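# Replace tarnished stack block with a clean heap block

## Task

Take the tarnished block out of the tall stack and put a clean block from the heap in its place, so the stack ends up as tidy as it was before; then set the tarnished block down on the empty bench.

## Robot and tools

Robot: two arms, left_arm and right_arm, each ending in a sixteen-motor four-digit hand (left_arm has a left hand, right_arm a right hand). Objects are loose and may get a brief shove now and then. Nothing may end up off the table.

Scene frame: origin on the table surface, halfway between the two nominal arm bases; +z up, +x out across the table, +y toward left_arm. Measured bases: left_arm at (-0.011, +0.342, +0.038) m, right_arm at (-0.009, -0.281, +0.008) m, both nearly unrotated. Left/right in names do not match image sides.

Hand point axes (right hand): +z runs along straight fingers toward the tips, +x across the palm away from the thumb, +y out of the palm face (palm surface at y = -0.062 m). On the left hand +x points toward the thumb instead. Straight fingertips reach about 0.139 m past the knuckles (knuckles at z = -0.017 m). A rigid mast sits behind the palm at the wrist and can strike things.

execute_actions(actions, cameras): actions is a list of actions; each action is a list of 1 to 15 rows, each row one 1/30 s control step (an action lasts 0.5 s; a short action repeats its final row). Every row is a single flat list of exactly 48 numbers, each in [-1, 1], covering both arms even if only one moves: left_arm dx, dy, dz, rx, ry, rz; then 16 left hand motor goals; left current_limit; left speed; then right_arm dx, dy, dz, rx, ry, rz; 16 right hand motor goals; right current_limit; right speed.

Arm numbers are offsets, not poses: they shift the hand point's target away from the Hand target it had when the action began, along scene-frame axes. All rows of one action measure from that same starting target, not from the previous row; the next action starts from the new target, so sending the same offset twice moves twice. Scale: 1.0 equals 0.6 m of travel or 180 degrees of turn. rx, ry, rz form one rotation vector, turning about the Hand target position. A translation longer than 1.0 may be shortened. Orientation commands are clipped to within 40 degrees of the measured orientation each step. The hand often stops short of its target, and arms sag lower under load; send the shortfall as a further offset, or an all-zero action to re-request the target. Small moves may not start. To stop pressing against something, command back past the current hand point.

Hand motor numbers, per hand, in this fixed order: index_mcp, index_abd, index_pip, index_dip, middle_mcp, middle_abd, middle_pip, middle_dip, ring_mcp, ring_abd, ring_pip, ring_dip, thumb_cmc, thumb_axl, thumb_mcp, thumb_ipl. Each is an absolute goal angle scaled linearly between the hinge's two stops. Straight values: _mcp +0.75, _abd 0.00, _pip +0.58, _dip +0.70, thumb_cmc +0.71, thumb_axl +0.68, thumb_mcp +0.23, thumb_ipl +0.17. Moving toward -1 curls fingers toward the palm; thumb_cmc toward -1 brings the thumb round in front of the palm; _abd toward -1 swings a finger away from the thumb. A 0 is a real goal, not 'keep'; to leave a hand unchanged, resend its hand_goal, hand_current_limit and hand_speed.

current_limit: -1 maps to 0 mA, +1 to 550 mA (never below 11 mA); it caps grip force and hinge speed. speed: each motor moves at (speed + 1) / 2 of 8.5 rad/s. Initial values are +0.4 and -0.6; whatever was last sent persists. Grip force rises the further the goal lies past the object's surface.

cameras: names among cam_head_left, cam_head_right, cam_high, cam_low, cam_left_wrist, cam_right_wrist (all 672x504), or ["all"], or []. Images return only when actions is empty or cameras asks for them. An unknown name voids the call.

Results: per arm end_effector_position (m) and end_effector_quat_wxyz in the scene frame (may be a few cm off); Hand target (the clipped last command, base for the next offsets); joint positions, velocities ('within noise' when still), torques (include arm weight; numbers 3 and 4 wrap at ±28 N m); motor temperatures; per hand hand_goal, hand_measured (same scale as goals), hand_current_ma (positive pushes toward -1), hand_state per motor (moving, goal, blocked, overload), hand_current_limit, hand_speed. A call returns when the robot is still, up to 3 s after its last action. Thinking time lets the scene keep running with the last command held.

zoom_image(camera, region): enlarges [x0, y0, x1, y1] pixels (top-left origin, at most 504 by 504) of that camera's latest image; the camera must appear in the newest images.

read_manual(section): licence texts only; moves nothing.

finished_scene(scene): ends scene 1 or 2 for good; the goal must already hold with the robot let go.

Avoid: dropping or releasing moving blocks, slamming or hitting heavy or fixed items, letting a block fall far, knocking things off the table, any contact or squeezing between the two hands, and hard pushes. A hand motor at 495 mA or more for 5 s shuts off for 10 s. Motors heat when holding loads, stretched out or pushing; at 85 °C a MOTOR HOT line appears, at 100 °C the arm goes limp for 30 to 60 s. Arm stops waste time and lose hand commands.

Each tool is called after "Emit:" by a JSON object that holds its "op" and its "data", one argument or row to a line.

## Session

Emit:
{"op": "execute_actions", "data": {
  "actions": []
}}

Scene clock: 0.00 s.
left_arm: end_effector_position=(+0.2863, +0.5235, +0.3394) hand_goal=(+0.754, +0.000, +0.576, +0.696, +0.754, +0.000, +0.576, +0.696, +0.754, +0.000, +0.576, +0.696, +0.714, +0.678, +0.226, +0.168) hand_measured=(+0.754, +0.000, +0.576, +0.696, +0.754, +0.000, +0.576, +0.696, +0.754, +0.000, +0.576, +0.696, +0.714, +0.678, +0.226, +0.168) hand_current_ma=(+0, +0, +0, +0, +0, +0, +0, +0, +0, +0, +0, +0, +0, +0, +0, +0) hand_state=(goal, goal, goal, goal, goal, goal, goal, goal, goal, goal, goal, goal, goal, goal, goal, goal) hand_current_limit=0.40 hand_speed=-0.60 end_effector_quat_wxyz=(+0.479, -0.340, +0.785, +0.197) | right_arm: end_effector_position=(+0.4183, +0.1228, +0.3743) hand_goal=(+0.754, +0.000, +0.576, +0.696, +0.754, +0.000, +0.576, +0.696, +0.754, +0.000, +0.576, +0.696, +0.714, +0.678, +0.226, +0.168) hand_measured=(+0.754, +0.000, +0.576, +0.696, +0.754, +0.000, +0.576, +0.696, +0.754, +0.000, +0.576, +0.696, +0.714, +0.678, +0.226, +0.168) hand_current_ma=(+0, +0, +0, +0, +0, +0, +0, +0, +0, +0, +0, +0, +0, +0, +0, +0) hand_state=(goal, goal, goal, goal, goal, goal, goal, goal, goal, goal, goal, goal, goal, goal, goal, goal) hand_current_limit=0.40 hand_speed=-0.60 end_effector_quat_wxyz=(+0.064, +0.285, +0.940, +0.177)
Joint positions: left_arm=[0.106 0.831 0.804 -0.581 -0.623 -1.977] | right_arm=[0.737 1.432 1.562 -1.327 -0.068 -0.226]
Joint velocities: within noise
Joint torques (N m): no reading
Motor temperatures (°C): left_arm=[23 22 29 24 25 23] | right_arm=[25 24 30 21 23 24]
Heat: left arm: hottest elbow 29 °C; right arm: hottest elbow 30 °C.
Hand target: left_arm +0.2914, +0.5240, +0.3560; +0.495, -0.343, +0.775, +0.191 | right_arm +0.4210, +0.1253, +0.3931; +0.073, +0.283, +0.937, +0.193

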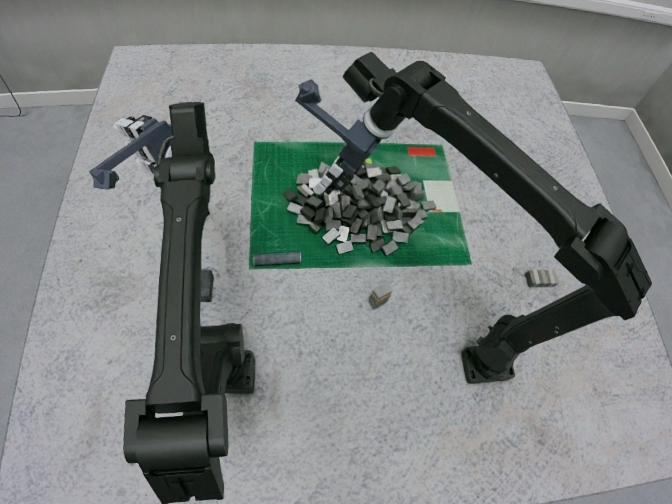

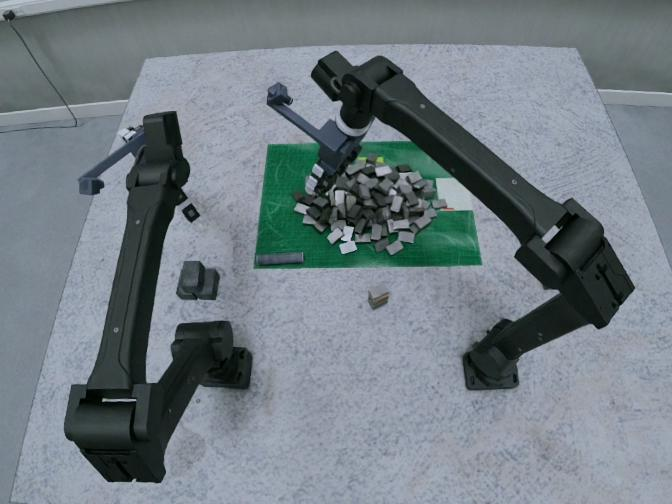

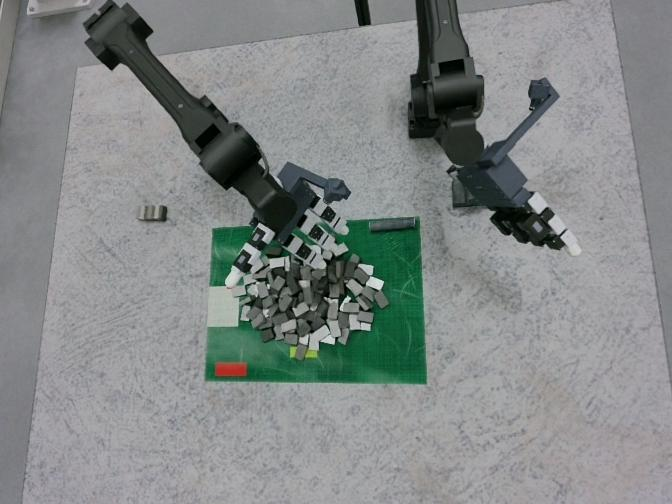

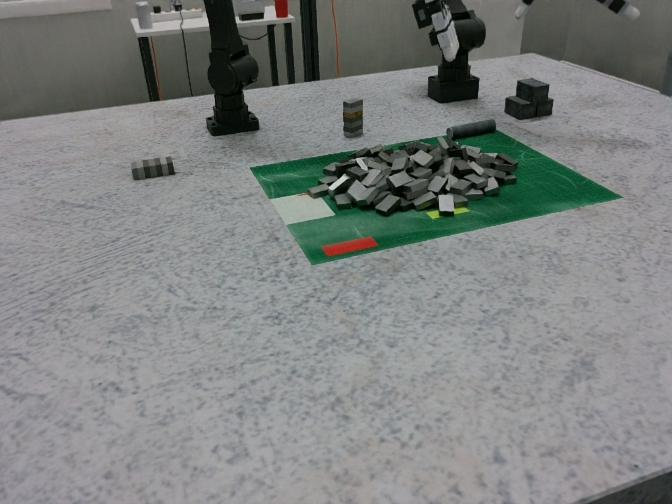

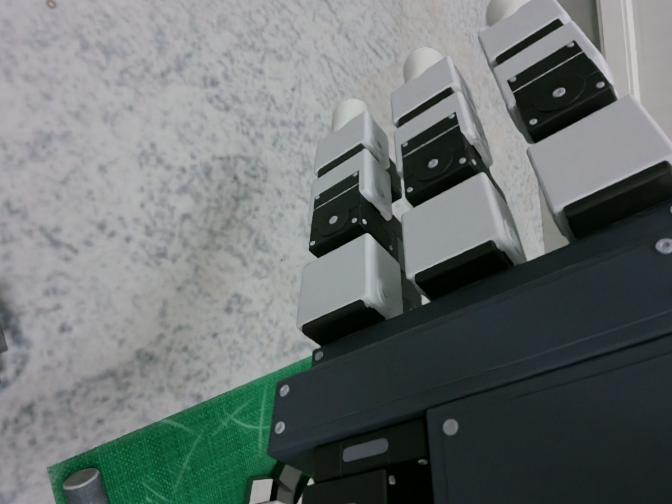

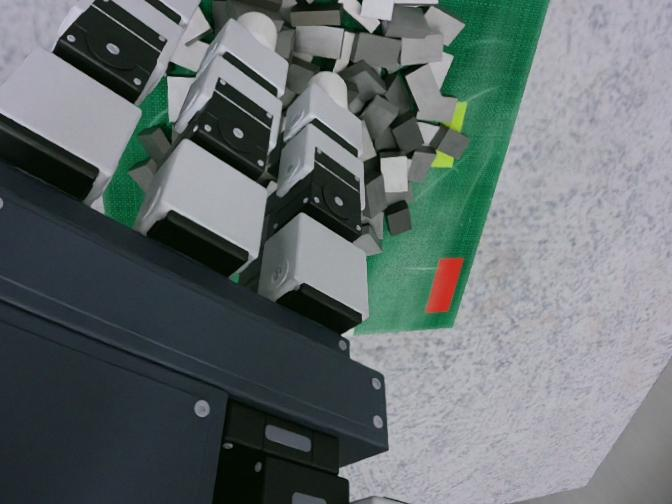

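Emit:
{"op": "zoom_image", "data": {
  "camera": "cam_low",
  "region": [330, 85, 378, 145]
}}

Emit:
{"op": "zoom_image", "data": {
  "camera": "cam_head_left",
  "region": [355, 275, 405, 320]
}}

Emit:
{"op": "zoom_image", "data": {
  "camera": "cam_head_right",
  "region": [355, 275, 405, 320]
}}

Scaled by 8.400 from the camera's 672x504 image, which has a finer 960x720 frame.

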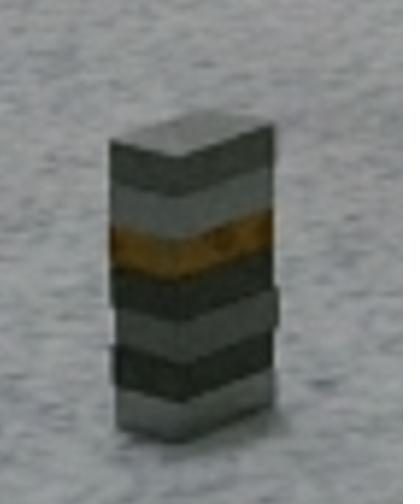

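Scaled by 10.080 from the camera's 672x504 image, which has a finer 960x720 frame.

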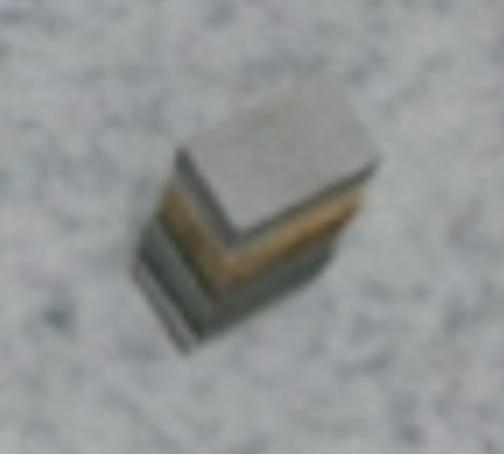

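Scaled by 10.080 from the camera's 672x504 image, which has a finer 960x720 frame.

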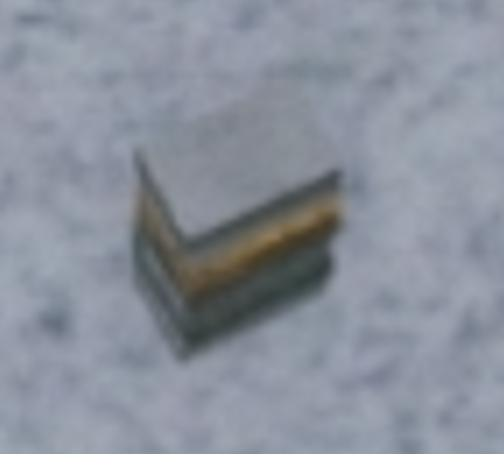

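Emit:
{"op": "execute_actions", "data": {
  "actions": [
    [[0,0,0,0,0,0,0.754,0,0.576,0.696,0.754,0,0.576,0.696,0.754,0,0.576,0.696,0.714,0.678,0.226,0.168,0.4,-0.6,-0.05,0.005,0,-0.0279,0.0022,0.0722,0.754,0.13,0.576,0.696,0.754,-0.13,0.576,0.696,0.3,0,0,0.4,0.714,0.678,0.226,0.168,0.4,-0.6]],
    [[0,0,0,0,0,0,0.754,0,0.576,0.696,0.754,0,0.576,0.696,0.754,0,0.576,0.696,0.714,0.678,0.226,0.168,0.4,-0.6,-0.099,0.005,-0.02,-0.0279,0.0022,0.0722,0.754,0.13,0.576,0.696,0.754,-0.13,0.576,0.696,-0.068,0,-0.737,-0.174,0.714,0.678,0.226,0.168,0.4,-0.6]],
    [[0,0,0,0,0,0,0.754,0,0.576,0.696,0.754,0,0.576,0.696,0.754,0,0.576,0.696,0.714,0.678,0.226,0.168,0.4,-0.6,-0.099,0.005,-0.031,-0.0279,0.0022,0.0722,0.754,0.13,0.576,0.696,0.754,-0.13,0.576,0.696,-0.068,0,-0.737,-0.174,0.714,0.678,0.226,0.168,0.4,-0.6]],
    [[0,0,0,0,0,0,0.754,0,0.576,0.696,0.754,0,0.576,0.696,0.754,0,0.576,0.696,0.714,0.678,0.226,0.168,0.4,-0.6,-0.099,0.005,-0.031,-0.0279,0.0022,0.0722,0.754,0.13,0.576,0.696,0.754,-0.13,0.576,0.696,-0.068,0,-0.737,-0.174,0.714,0.678,0.226,0.168,0.4,-0.6]],
    [[0,0,0,0,0,0,0.754,0,0.576,0.696,0.754,0,0.576,0.696,0.754,0,0.576,0.696,0.714,0.678,0.226,0.168,0.4,-0.6,-0.099,0.005,-0.031,-0.0279,0.0022,0.0722,0.754,0.13,0.576,0.696,0.754,-0.13,0.576,0.696,-0.068,0,-0.737,-0.174,0.714,0.678,0.226,0.168,0.4,-0.6]],
    [[0,0,0,0,0,0,0.754,0,0.576,0.696,0.754,0,0.576,0.696,0.754,0,0.576,0.696,0.714,0.678,0.226,0.168,0.4,-0.6,-0.049,0,-0.031,0,0,0,0.754,0.13,0.576,0.696,0.754,-0.13,0.576,0.696,-0.068,0,-0.737,-0.174,0.714,0.678,0.226,0.168,0.4,-0.6]]
  ],
  "cameras": ["all"]
}}

Emit:
{"op": "zoom_image", "data": {
  "camera": "cam_high",
  "region": [210, 160, 430, 380]
}}

Emit:
{"op": "zoom_image", "data": {
  "camera": "cam_head_left",
  "region": [250, 130, 480, 320]
}}

Scene clock: 161.67 s.
left_arm: end_effector_position=(+0.2863, +0.5235, +0.3394) hand_goal=(+0.754, +0.000, +0.576, +0.696, +0.754, +0.000, +0.576, +0.696, +0.754, +0.000, +0.576, +0.696, +0.714, +0.678, +0.226, +0.168) hand_measured=(+0.754, +0.000, +0.576, +0.696, +0.754, +0.000, +0.576, +0.696, +0.754, +0.002, +0.576, +0.696, +0.714, +0.678, +0.226, +0.168) hand_current_ma=(+0, +0, +0, +0, +0, +0, +0, +0, +0, +0, +0, +0, +0, +0, +0, +0) hand_state=(goal, goal, goal, goal, goal, goal, goal, goal, goal, goal, goal, goal, goal, goal, goal, goal) hand_current_limit=0.40 hand_speed=-0.60 end_effector_quat_wxyz=(+0.479, -0.340, +0.785, +0.197) | right_arm: end_effector_position=(+0.1245, +0.1406, +0.3035) hand_goal=(+0.754, +0.130, +0.576, +0.696, +0.754, -0.130, +0.576, +0.696, -0.068, +0.000, -0.736, -0.174, +0.714, +0.678, +0.226, +0.168) hand_measured=(+0.754, +0.128, +0.576, +0.696, +0.754, -0.126, +0.576, +0.696, -0.052, +0.000, -0.732, -0.172, +0.714, +0.678, +0.224, +0.168) hand_current_ma=(+0, +0, +0, +0, +0, +0, +0, +0, +10, +0, +1, +0, +0, +0, -1, +0) hand_state=(goal, goal, goal, goal, goal, goal, goal, goal, goal, goal, goal, goal, goal, goal, goal, goal) hand_current_limit=0.40 hand_speed=-0.60 end_effector_quat_wxyz=(-0.006, -0.285, +0.958, -0.008)
Joint positions: left_arm=[0.106 0.831 0.804 -0.581 -0.623 -1.977] | right_arm=[1.123 1.332 1.41 -1.668 0.001 -1.02]
Joint torques (N m): left_arm=[-0.03 -3.25 12 2.21 -0.3 0.03] | right_arm=[0.09 -11.16 7.66 1.01 -0.16 0.06]
Motor temperatures (°C): left_arm=[22 22 38 24 25 23] | right_arm=[25 26 36 22 23 24]
Heat: left arm: hottest elbow 38 °C; right arm: hottest elbow 36 °C.
Hand target: left_arm +0.2914, +0.5240, +0.3560; +0.495, -0.343, +0.775, +0.191 | right_arm +0.1240, +0.1404, +0.3067; +0.001, -0.279, +0.960, +0.000
Off the commanded pose: left_arm 0.017 m, 2 deg | right_arm 0.003 m, 1 deg.

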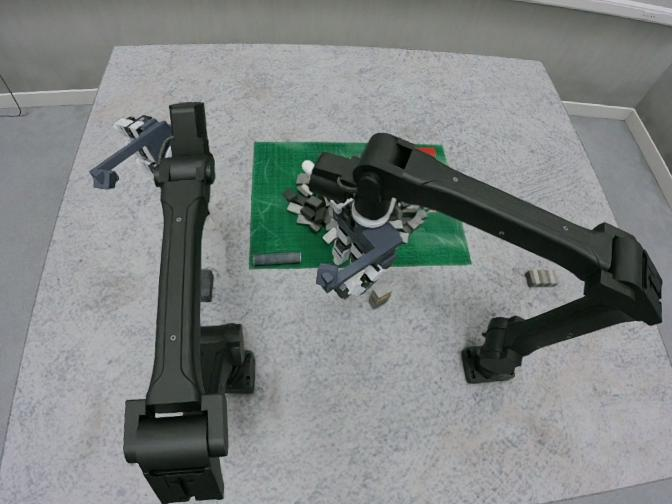

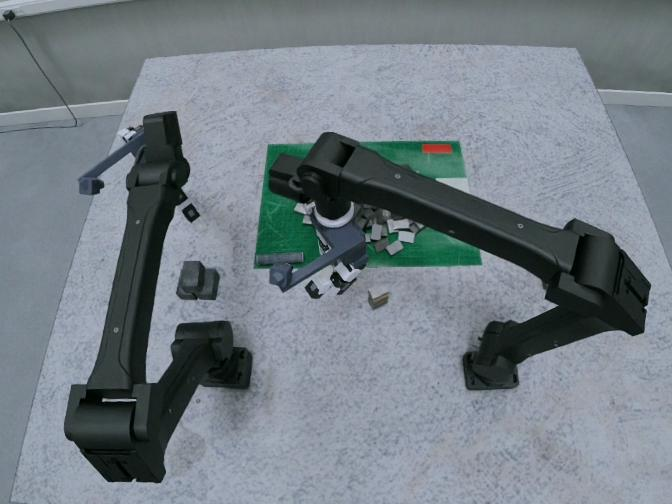

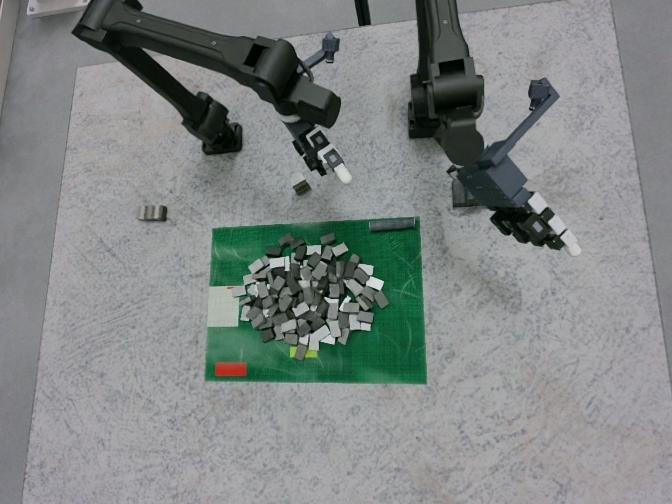

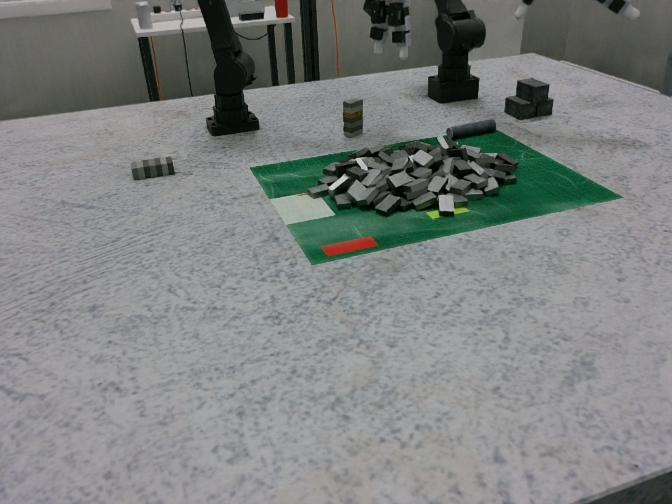

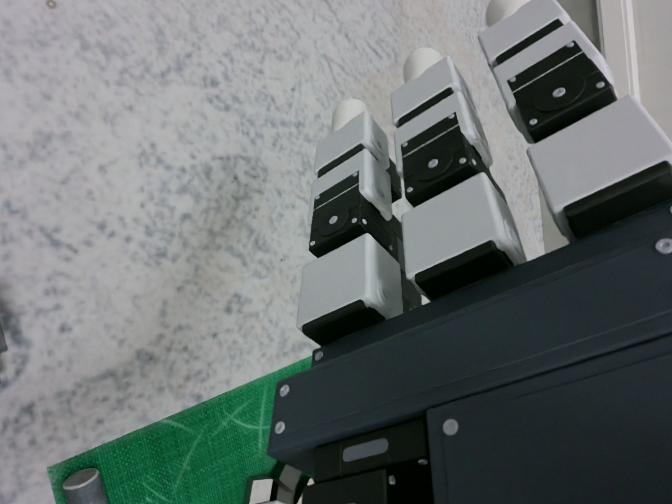

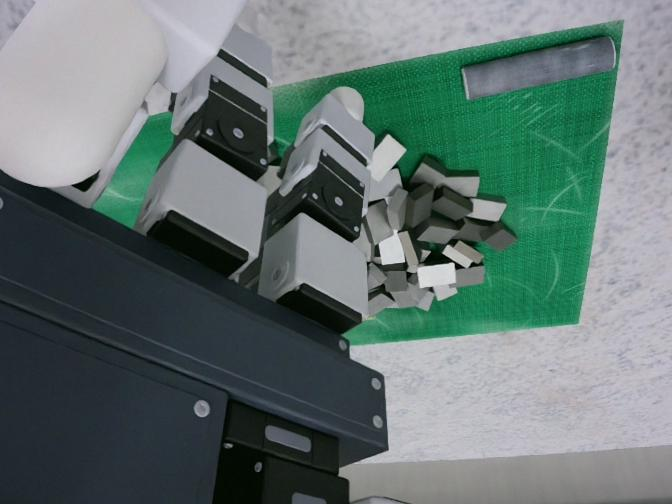

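Scaled by 2.291 from the camera's 672x504 image, which has a finer 960x720 frame.

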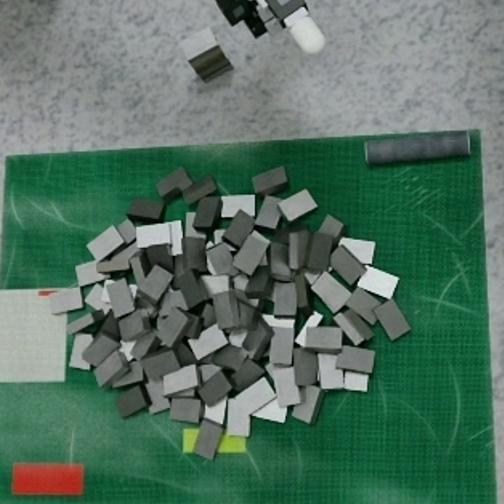

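Scaled by 2.191 from the camera's 672x504 image, which has a finer 960x720 frame.

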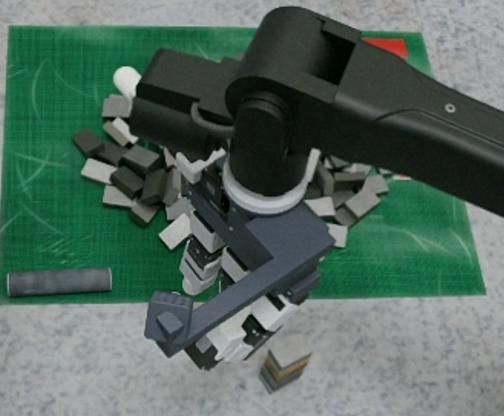

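Emit:
{"op": "zoom_image", "data": {
  "camera": "cam_high",
  "region": [280, 165, 330, 205]
}}

Emit:
{"op": "zoom_image", "data": {
  "camera": "cam_head_left",
  "region": [355, 275, 405, 320]
}}

Scaled by 10.080 from the camera's 672x504 image, which has a finer 960x720 frame.

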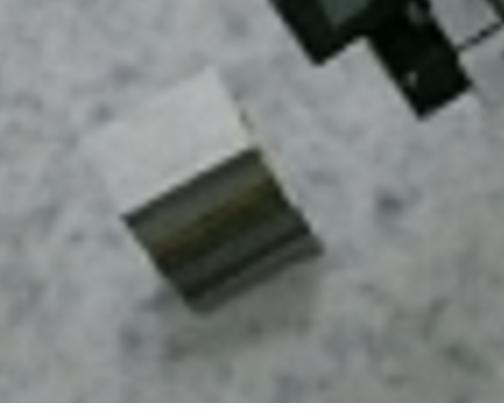

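Scaled by 10.080 from the camera's 672x504 image, which has a finer 960x720 frame.

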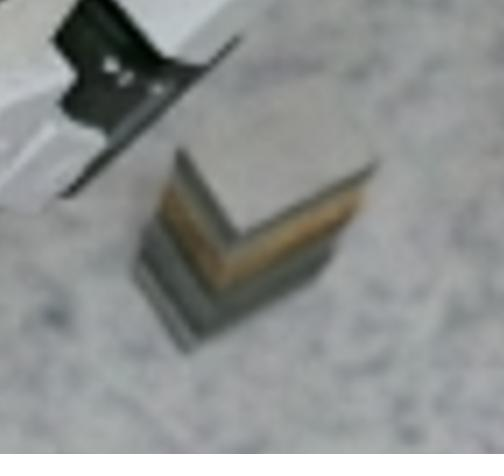

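Emit:
{"op": "execute_actions", "data": {
  "actions": [
    [[0,0,0,0,0,0,0.754,0,0.576,0.696,0.754,0,0.576,0.696,0.754,0,0.576,0.696,0.714,0.678,0.226,0.168,0.4,-0.6,0.011,-0.08,-0.04,0,0,-0.0133,0.754,0.13,0.576,0.696,0.754,-0.13,0.576,0.696,-0.068,0,-0.737,-0.174,0.714,0.678,0.226,0.168,0.2,-0.93]],
    [[0,0,0,0,0,0,0.754,0,0.576,0.696,0.754,0,0.576,0.696,0.754,0,0.576,0.696,0.714,0.678,0.226,0.168,0.4,-0.6,0.011,-0.08,-0.03,0,0,0,0.754,0.13,0.576,0.696,0.754,-0.13,0.576,0.696,-0.068,0,-0.737,-0.174,0.714,0.678,0.226,0.168,0.2,-0.93]],
    [[0,0,0,0,0,0,0.754,0,0.576,0.696,0.754,0,0.576,0.696,0.754,0,0.576,0.696,0.714,0.678,0.226,0.168,0.4,-0.6,0,0,-0.045,0,0,0,0.754,0.13,0.576,0.696,0.754,-0.13,0.576,0.696,-0.068,0,-0.737,-0.174,0.714,0.678,0.226,0.168,0.2,-0.93]]
  ],
  "cameras": ["cam_high","cam_low","cam_right_wrist"]
}}

Emit:
{"op": "zoom_image", "data": {
  "camera": "cam_low",
  "region": [330, 85, 378, 145]
}}

Emit:
{"op": "zoom_image", "data": {
  "camera": "cam_right_wrist",
  "region": [220, 0, 380, 115]
}}

Scene clock: 211.03 s.
left_arm: end_effector_position=(+0.2863, +0.5235, +0.3394) hand_goal=(+0.754, +0.000, +0.576, +0.696, +0.754, +0.000, +0.576, +0.696, +0.754, +0.000, +0.576, +0.696, +0.714, +0.678, +0.226, +0.168) hand_measured=(+0.754, +0.000, +0.576, +0.696, +0.754, +0.000, +0.576, +0.696, +0.754, +0.002, +0.576, +0.696, +0.714, +0.678, +0.226, +0.168) hand_current_ma=(+0, +0, +0, +0, +0, +0, +0, +0, +0, +0, +0, +0, +0, +0, +0, +0) hand_state=(goal, goal, goal, goal, goal, goal, goal, goal, goal, goal, goal, goal, goal, goal, goal, goal) hand_current_limit=0.40 hand_speed=-0.60 end_effector_quat_wxyz=(+0.479, -0.340, +0.785, +0.197) | right_arm: end_effector_position=(+0.1357, +0.0446, +0.2389) hand_goal=(+0.754, +0.130, +0.576, +0.696, +0.754, -0.130, +0.576, +0.696, -0.068, +0.000, -0.736, -0.174, +0.714, +0.678, +0.226, +0.168) hand_measured=(+0.752, +0.128, +0.576, +0.696, +0.752, -0.128, +0.576, +0.696, -0.054, +0.000, -0.732, -0.172, +0.714, +0.678, +0.222, +0.168) hand_current_ma=(+0, +0, +0, +0, +0, +0, +0, +0, +7, +0, +1, +0, +0, +0, -1, +0) hand_state=(goal, goal, goal, goal, goal, goal, goal, goal, goal, goal, goal, goal, goal, goal, goal, goal) hand_current_limit=0.20 hand_speed=-0.93 end_effector_quat_wxyz=(-0.002, -0.255, +0.967, -0.004)
Joint positions: left_arm=[0.106 0.831 0.804 -0.581 -0.623 -1.977] | right_arm=[0.963 1.107 1.053 -1.525 0.004 -1.117]
Joint torques (N m): left_arm=[-0.09 -3.25 11.96 2.19 -0.3 0.03] | right_arm=[-0.73 -6.3 7.84 1.02 -0.27 -0.2]
Heat: left arm: hottest elbow 38 °C; right arm: hottest elbow 34 °C.
Hand target: left_arm +0.2914, +0.5240, +0.3560; +0.495, -0.343, +0.775, +0.191 | right_arm +0.1372, +0.0444, +0.2377; +0.001, -0.259, +0.966, +0.000
Off the commanded pose: left_arm 0.017 m, 2 deg | right_arm 0.002 m, 1 deg.
Images, in order (width x height): cam_high 672x504, cam_low 672x504, cam_right_wrist 672x504.

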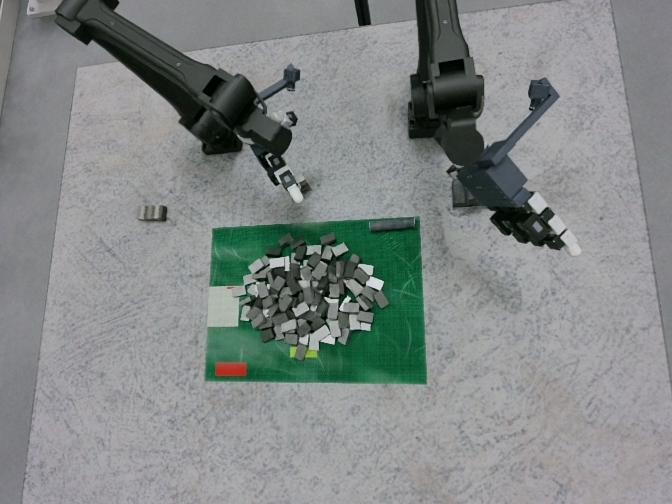

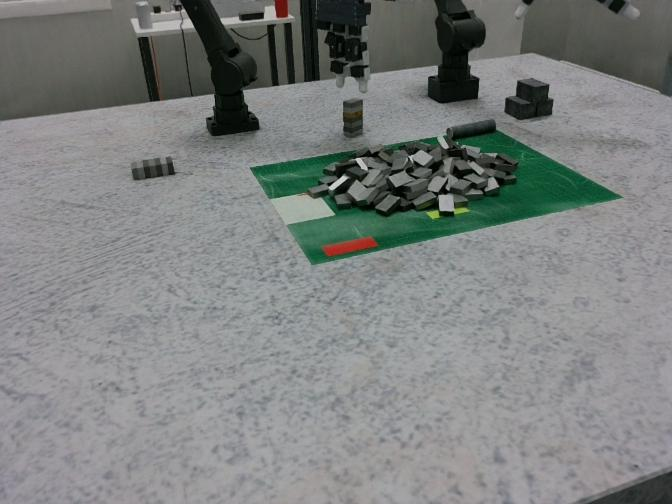

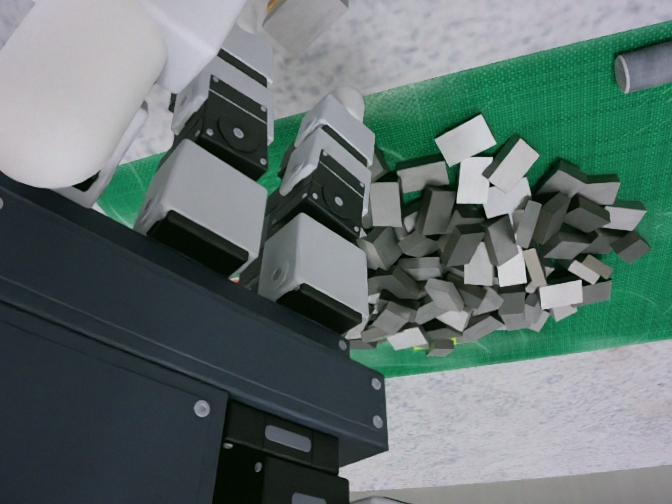

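Scaled by 8.400 from the camera's 672x504 image, which has a finer 960x720 frame.

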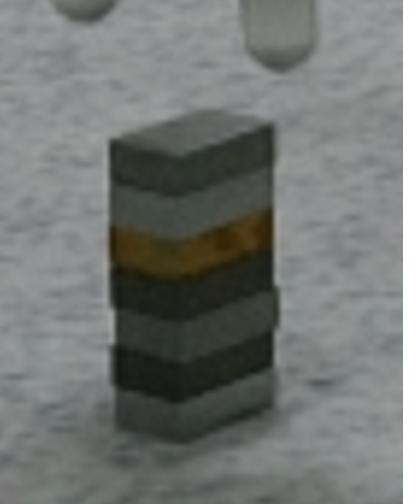

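Scaled by 3.150 from the camera's 672x504 image, which has a finer 960x720 frame.

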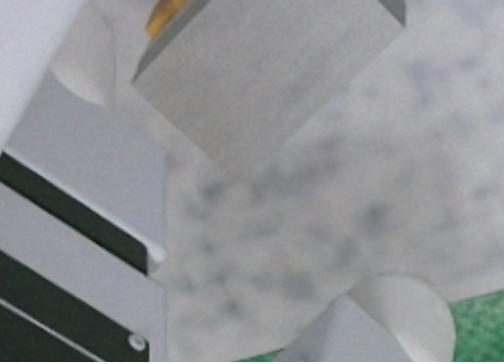

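Emit:
{"op": "execute_actions", "data": {
  "actions": [
    [[0,0,0,0,0,0,0.754,0,0.576,0.696,0.754,0,0.576,0.696,0.754,0,0.576,0.696,0.714,0.678,0.226,0.168,0.4,-0.6,0,0,-0.04,0,0,0,0.754,0.13,0.576,0.696,0.754,-0.13,0.576,0.696,-0.068,0,-0.737,-0.174,0.714,0.678,0.226,0.168,0.2,-0.93]],
    [[0,0,0,0,0,0,0.754,0,0.576,0.696,0.754,0,0.576,0.696,0.754,0,0.576,0.696,0.714,0.678,0.226,0.168,0.4,-0.6,0,0,-0.032,0,0,0,0.754,0.13,0.576,0.696,0.754,-0.13,0.576,0.696,-0.068,0,-0.737,-0.174,0.714,0.678,0.226,0.168,0.2,-0.93]]
  ],
  "cameras": ["cam_high","cam_low","cam_right_wrist","cam_head_left"]
}}

Emit:
{"op": "zoom_image", "data": {
  "camera": "cam_low",
  "region": [330, 85, 378, 145]
}}

Emit:
{"op": "zoom_image", "data": {
  "camera": "cam_right_wrist",
  "region": [220, 0, 380, 115]
}}

Emit:
{"op": "zoom_image", "data": {
  "camera": "cam_high",
  "region": [280, 165, 330, 205]
}}

Scene clock: 426.50 s.
left_arm: end_effector_position=(+0.2863, +0.5235, +0.3394) hand_goal=(+0.754, +0.000, +0.576, +0.696, +0.754, +0.000, +0.576, +0.696, +0.754, +0.000, +0.576, +0.696, +0.714, +0.678, +0.226, +0.168) hand_measured=(+0.754, +0.000, +0.576, +0.696, +0.754, +0.000, +0.576, +0.696, +0.754, +0.002, +0.576, +0.696, +0.714, +0.678, +0.226, +0.168) hand_current_ma=(+0, +0, +0, +0, +0, +0, +0, +0, +0, +0, +0, +0, +0, +0, +0, +0) hand_state=(goal, goal, goal, goal, goal, goal, goal, goal, goal, goal, goal, goal, goal, goal, goal, goal) hand_current_limit=0.40 hand_speed=-0.60 end_effector_quat_wxyz=(+0.479, -0.340, +0.785, +0.197) | right_arm: end_effector_position=(+0.1355, +0.0444, +0.1987) hand_goal=(+0.754, +0.130, +0.576, +0.696, +0.754, -0.130, +0.576, +0.696, -0.068, +0.000, -0.736, -0.174, +0.714, +0.678, +0.226, +0.168) hand_measured=(+0.752, +0.128, +0.576, +0.696, +0.752, -0.128, +0.576, +0.696, -0.054, +0.000, -0.732, -0.172, +0.714, +0.678, +0.222, +0.168) hand_current_ma=(+0, +0, +0, +0, +0, +0, +0, +0, +7, +0, +1, +0, +0, +0, -1, +0) hand_state=(goal, goal, goal, goal, goal, goal, goal, goal, goal, goal, goal, goal, goal, goal, goal, goal) hand_current_limit=0.20 hand_speed=-0.93 end_effector_quat_wxyz=(+0.002, -0.255, +0.967, -0.001)
Joint positions: left_arm=[0.106 0.831 0.804 -0.581 -0.623 -1.977] | right_arm=[0.963 1.113 0.95 -1.407 0.004 -1.117]
Joint torques (N m): left_arm=[-0.03 -3.25 11.97 2.19 -0.3 0.03] | right_arm=[-0.79 -5.6 7.71 1.1 -0.27 -0.2]
Heat: left arm: hottest elbow 39 °C; right arm: hottest elbow 34 °C.
Hand target: left_arm +0.2914, +0.5240, +0.3560; +0.495, -0.343, +0.775, +0.191 | right_arm +0.1372, +0.0444, +0.1944; +0.001, -0.259, +0.966, +0.000
Off the commanded pose: left_arm 0.017 m, 2 deg | right_arm 0.005 m, 0 deg.
Images, in order (width x height): cam_head_left 672x504, cam_high 672x504, cam_low 672x504, cam_right_wrist 672x504.

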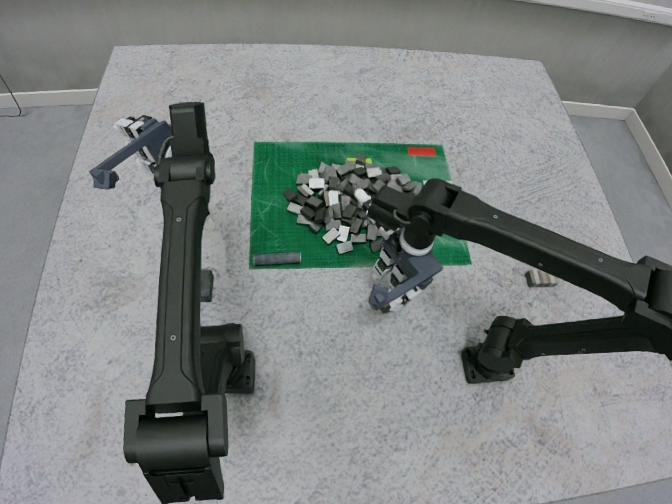

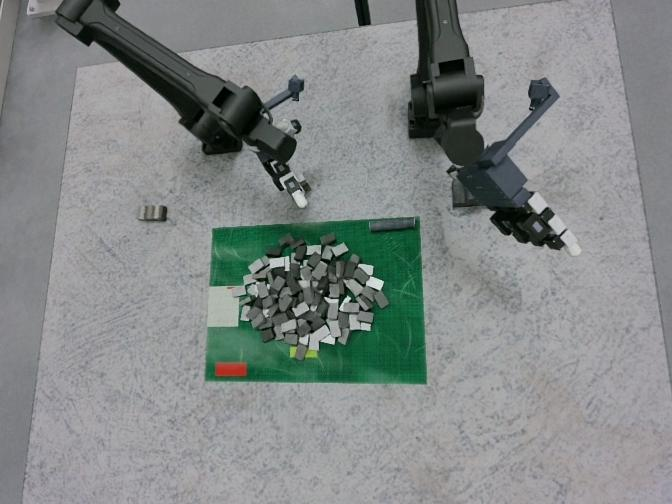

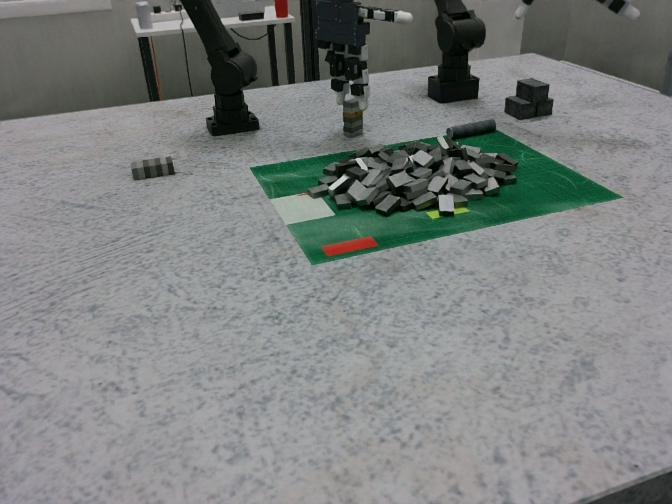

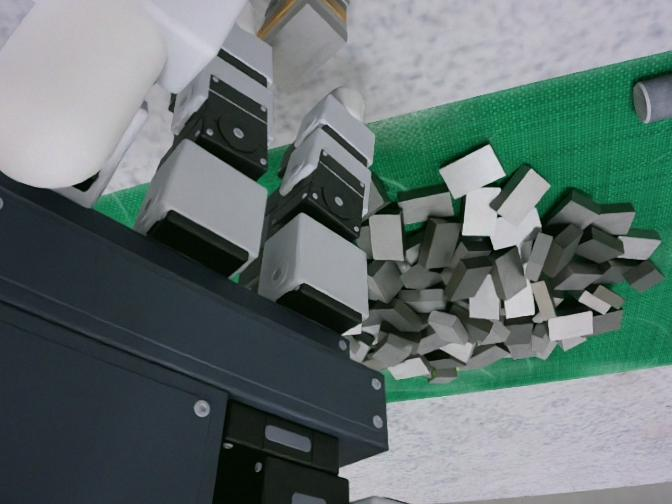

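Scaled by 8.400 from the camera's 672x504 image, which has a finer 960x720 frame.

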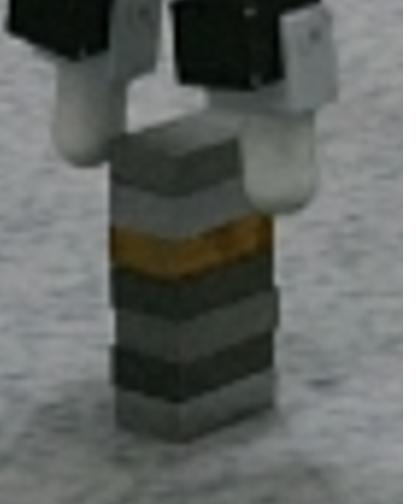

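Scaled by 3.150 from the camera's 672x504 image, which has a finer 960x720 frame.

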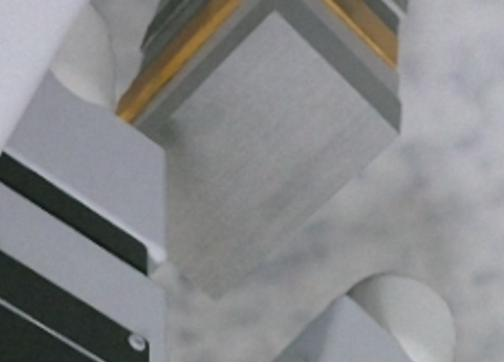

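Scaled by 10.080 from the camera's 672x504 image, which has a finer 960x720 frame.

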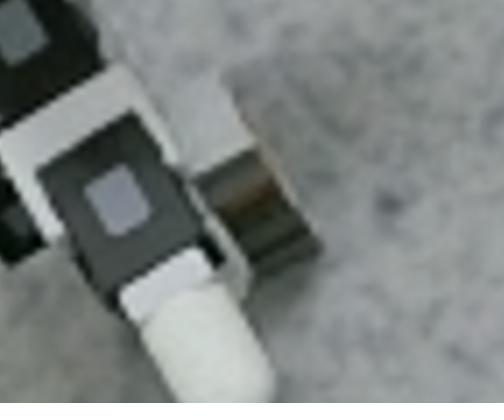

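Emit:
{"op": "execute_actions", "data": {
  "actions": [
    [[0,0,0,0,0,0,0.754,0,0.576,0.696,0.754,0,0.576,0.696,0.754,0,0.576,0.696,0.714,0.678,0.226,0.168,0.4,-0.6,-0.0101,0.0077,-0.034,0,0,0,0.754,0.13,0.576,0.696,0.754,-0.13,0.576,0.696,-0.068,0,-0.737,-0.174,0.714,0.678,0.226,0.168,0.2,-0.93]]
  ],
  "cameras": ["cam_high","cam_low","cam_right_wrist","cam_head_left"]
}}

Emit:
{"op": "zoom_image", "data": {
  "camera": "cam_low",
  "region": [330, 85, 378, 145]
}}

Emit:
{"op": "zoom_image", "data": {
  "camera": "cam_right_wrist",
  "region": [220, 0, 380, 115]
}}

Scene clock: 496.63 s.
left_arm: end_effector_position=(+0.2863, +0.5235, +0.3394) hand_goal=(+0.754, +0.000, +0.576, +0.696, +0.754, +0.000, +0.576, +0.696, +0.754, +0.000, +0.576, +0.696, +0.714, +0.678, +0.226, +0.168) hand_measured=(+0.754, +0.000, +0.576, +0.696, +0.754, +0.000, +0.576, +0.696, +0.754, +0.002, +0.576, +0.696, +0.714, +0.678, +0.226, +0.168) hand_current_ma=(+0, +0, +0, +0, +0, +0, +0, +0, +0, +0, +0, +0, +0, +0, +0, +0) hand_state=(goal, goal, goal, goal, goal, goal, goal, goal, goal, goal, goal, goal, goal, goal, goal, goal) hand_current_limit=0.40 hand_speed=-0.60 end_effector_quat_wxyz=(+0.479, -0.340, +0.785, +0.197) | right_arm: end_effector_position=(+0.1327, +0.0463, +0.1790) hand_goal=(+0.754, +0.130, +0.576, +0.696, +0.754, -0.130, +0.576, +0.696, -0.068, +0.000, -0.736, -0.174, +0.714, +0.678, +0.226, +0.168) hand_measured=(+0.752, +0.128, +0.576, +0.696, +0.756, -0.130, +0.578, +0.698, -0.054, +0.000, -0.732, -0.172, +0.714, +0.678, +0.222, +0.168) hand_current_ma=(+0, +0, +0, +0, +0, +0, +0, +0, +7, +0, +1, +0, +0, +0, -1, +0) hand_state=(goal, goal, goal, goal, goal, goal, goal, goal, goal, goal, goal, goal, goal, goal, goal, goal) hand_current_limit=0.20 hand_speed=-0.93 end_effector_quat_wxyz=(+0.001, -0.259, +0.966, +0.000)
Joint positions: left_arm=[0.106 0.831 0.804 -0.581 -0.623 -1.977] | right_arm=[0.972 1.125 0.906 -1.35 0.002 -1.117]
Joint torques (N m): left_arm=[-0.03 -3.25 11.99 2.19 -0.3 0.03] | right_arm=[0.67 -5.54 7.54 1.1 -0.21 0.01]
Heat: left arm: hottest elbow 39 °C; right arm: hottest elbow 33 °C.
Hand target: left_arm +0.2914, +0.5240, +0.3560; +0.495, -0.343, +0.775, +0.191 | right_arm +0.1311, +0.0490, +0.1741; +0.001, -0.259, +0.966, +0.000
Off the commanded pose: left_arm 0.017 m, 2 deg | right_arm 0.006 m, 0 deg.
Images, in order (width x height): cam_head_left 672x504, cam_high 672x504, cam_low 672x504, cam_right_wrist 672x504.

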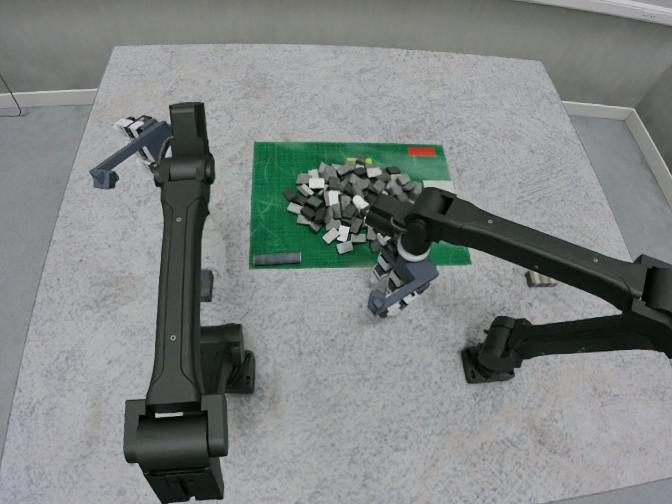

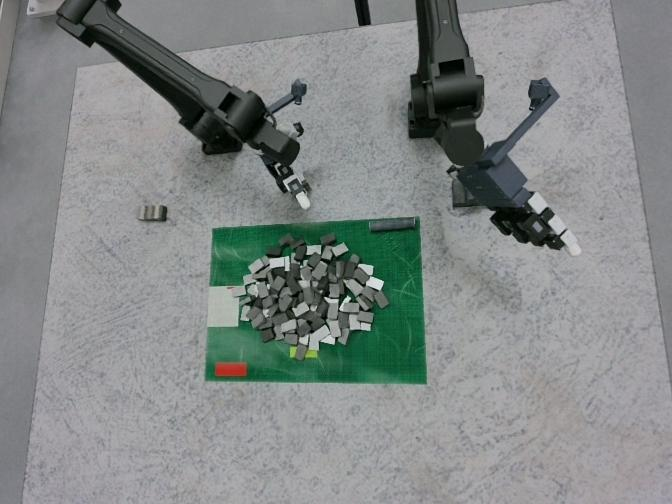

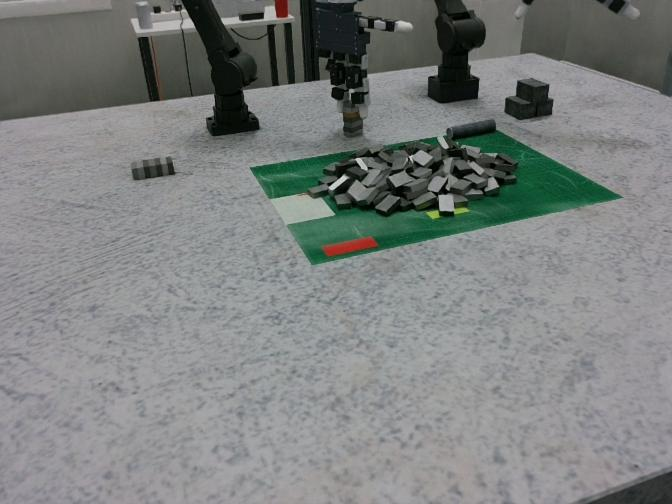

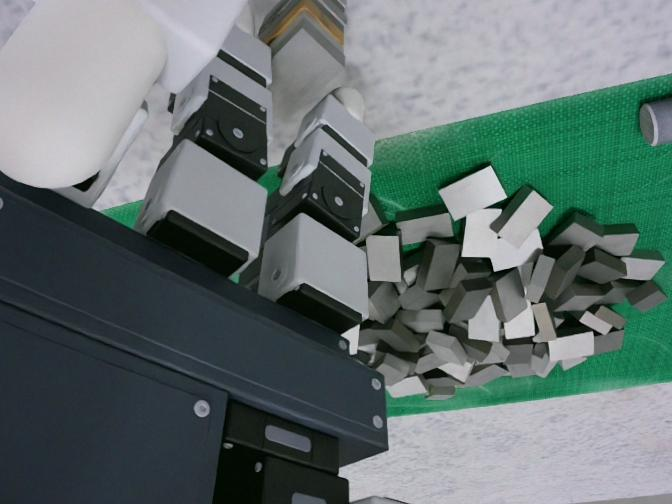

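Scaled by 8.400 from the camera's 672x504 image, which has a finer 960x720 frame.

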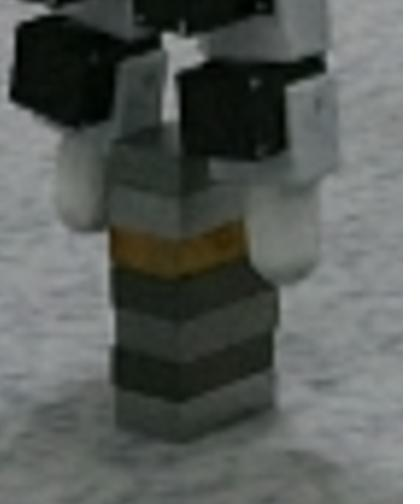

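Scaled by 3.150 from the camera's 672x504 image, which has a finer 960x720 frame.

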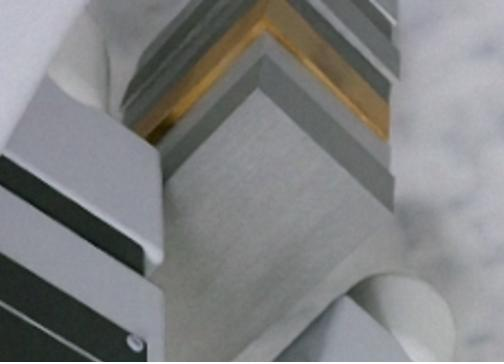

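Emit:
{"op": "execute_actions", "data": {
  "actions": [
    [[0,0,0,0,0,0,0.754,0,0.576,0.696,0.754,0,0.576,0.696,0.754,0,0.576,0.696,0.714,0.678,0.226,0.168,0.4,-0.6,-0.006,0.0045,-0.0077,0,0,0,0.754,0.13,0.576,0.696,0.754,-0.13,0.576,0.696,-0.068,0,-0.737,-0.174,0.714,0.678,0.226,0.168,0.2,-0.93]]
  ],
  "cameras": ["cam_low","cam_right_wrist"]
}}

Emit:
{"op": "zoom_image", "data": {
  "camera": "cam_low",
  "region": [330, 95, 378, 140]
}}

Emit:
{"op": "zoom_image", "data": {
  "camera": "cam_right_wrist",
  "region": [220, 0, 380, 115]
}}

Scene clock: 527.53 s.
left_arm: end_effector_position=(+0.2863, +0.5235, +0.3394) hand_goal=(+0.754, +0.000, +0.576, +0.696, +0.754, +0.000, +0.576, +0.696, +0.754, +0.000, +0.576, +0.696, +0.714, +0.678, +0.226, +0.168) hand_measured=(+0.754, +0.000, +0.576, +0.696, +0.754, +0.000, +0.576, +0.696, +0.754, +0.002, +0.576, +0.696, +0.714, +0.678, +0.226, +0.168) hand_current_ma=(+0, +0, +0, +0, +0, +0, +0, +0, +0, +0, +0, +0, +0, +0, +0, +0) hand_state=(goal, goal, goal, goal, goal, goal, goal, goal, goal, goal, goal, goal, goal, goal, goal, goal) hand_current_limit=0.40 hand_speed=-0.60 end_effector_quat_wxyz=(+0.479, -0.340, +0.785, +0.197) | right_arm: end_effector_position=(+0.1289, +0.0493, +0.1751) hand_goal=(+0.754, +0.130, +0.576, +0.696, +0.754, -0.130, +0.576, +0.696, -0.068, +0.000, -0.736, -0.174, +0.714, +0.678, +0.226, +0.168) hand_measured=(+0.752, +0.128, +0.576, +0.696, +0.756, -0.130, +0.578, +0.698, -0.054, +0.000, -0.732, -0.172, +0.714, +0.678, +0.222, +0.168) hand_current_ma=(+0, +0, +0, +0, +0, +0, +0, +0, +7, +0, +1, +0, +0, +0, -1, +0) hand_state=(goal, goal, goal, goal, goal, goal, goal, goal, goal, goal, goal, goal, goal, goal, goal, goal) hand_current_limit=0.20 hand_speed=-0.93 end_effector_quat_wxyz=(+0.002, -0.262, +0.965, +0.000)
Joint positions: left_arm=[0.106 0.831 0.804 -0.581 -0.623 -1.977] | right_arm=[0.987 1.128 0.897 -1.336 0.002 -1.107]
Joint torques (N m): left_arm=[-0.09 -3.25 11.99 2.18 -0.3 0.03] | right_arm=[0.62 -5.54 7.47 1.06 -0.21 0.06]
Heat: left arm: hottest elbow 39 °C; right arm: hottest elbow 33 °C.
Hand target: left_arm +0.2914, +0.5240, +0.3560; +0.495, -0.343, +0.775, +0.191 | right_arm +0.1275, +0.0517, +0.1694; +0.000, -0.259, +0.966, +0.000
Off the commanded pose: left_arm 0.017 m, 2 deg | right_arm 0.006 m, 0 deg.
Images, in order (width x height): cam_low 672x504, cam_right_wrist 672x504.

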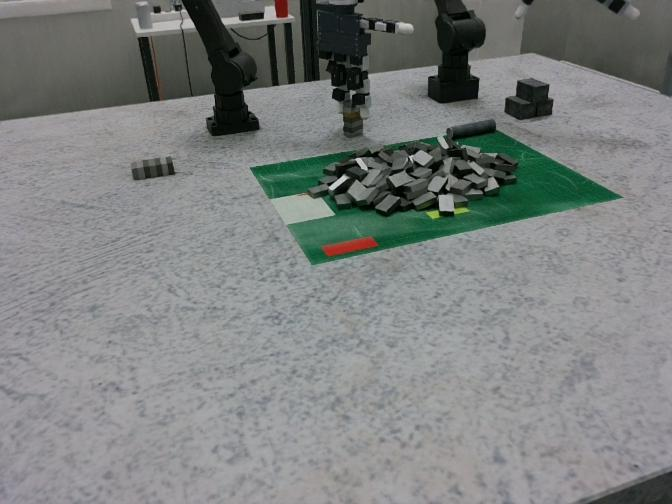

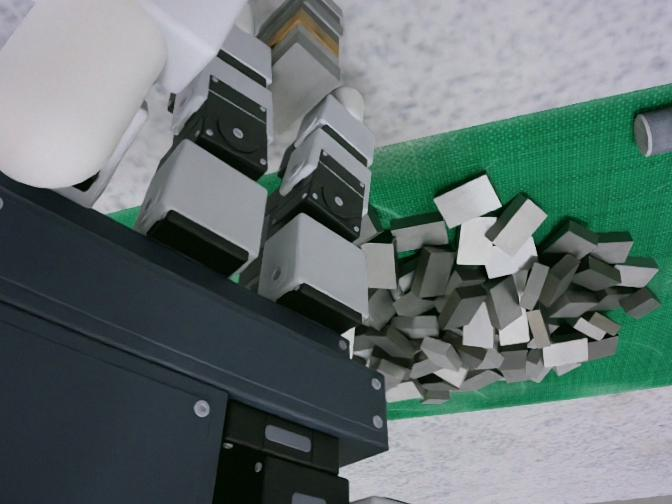

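Scaled by 10.500 from the camera's 672x504 image, which has a finer 960x720 frame.

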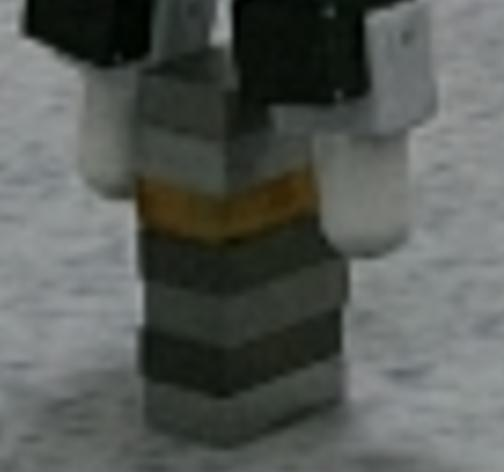

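Scaled by 3.150 from the camera's 672x504 image, which has a finer 960x720 frame.

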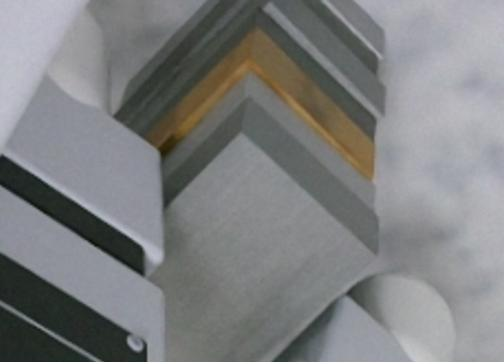

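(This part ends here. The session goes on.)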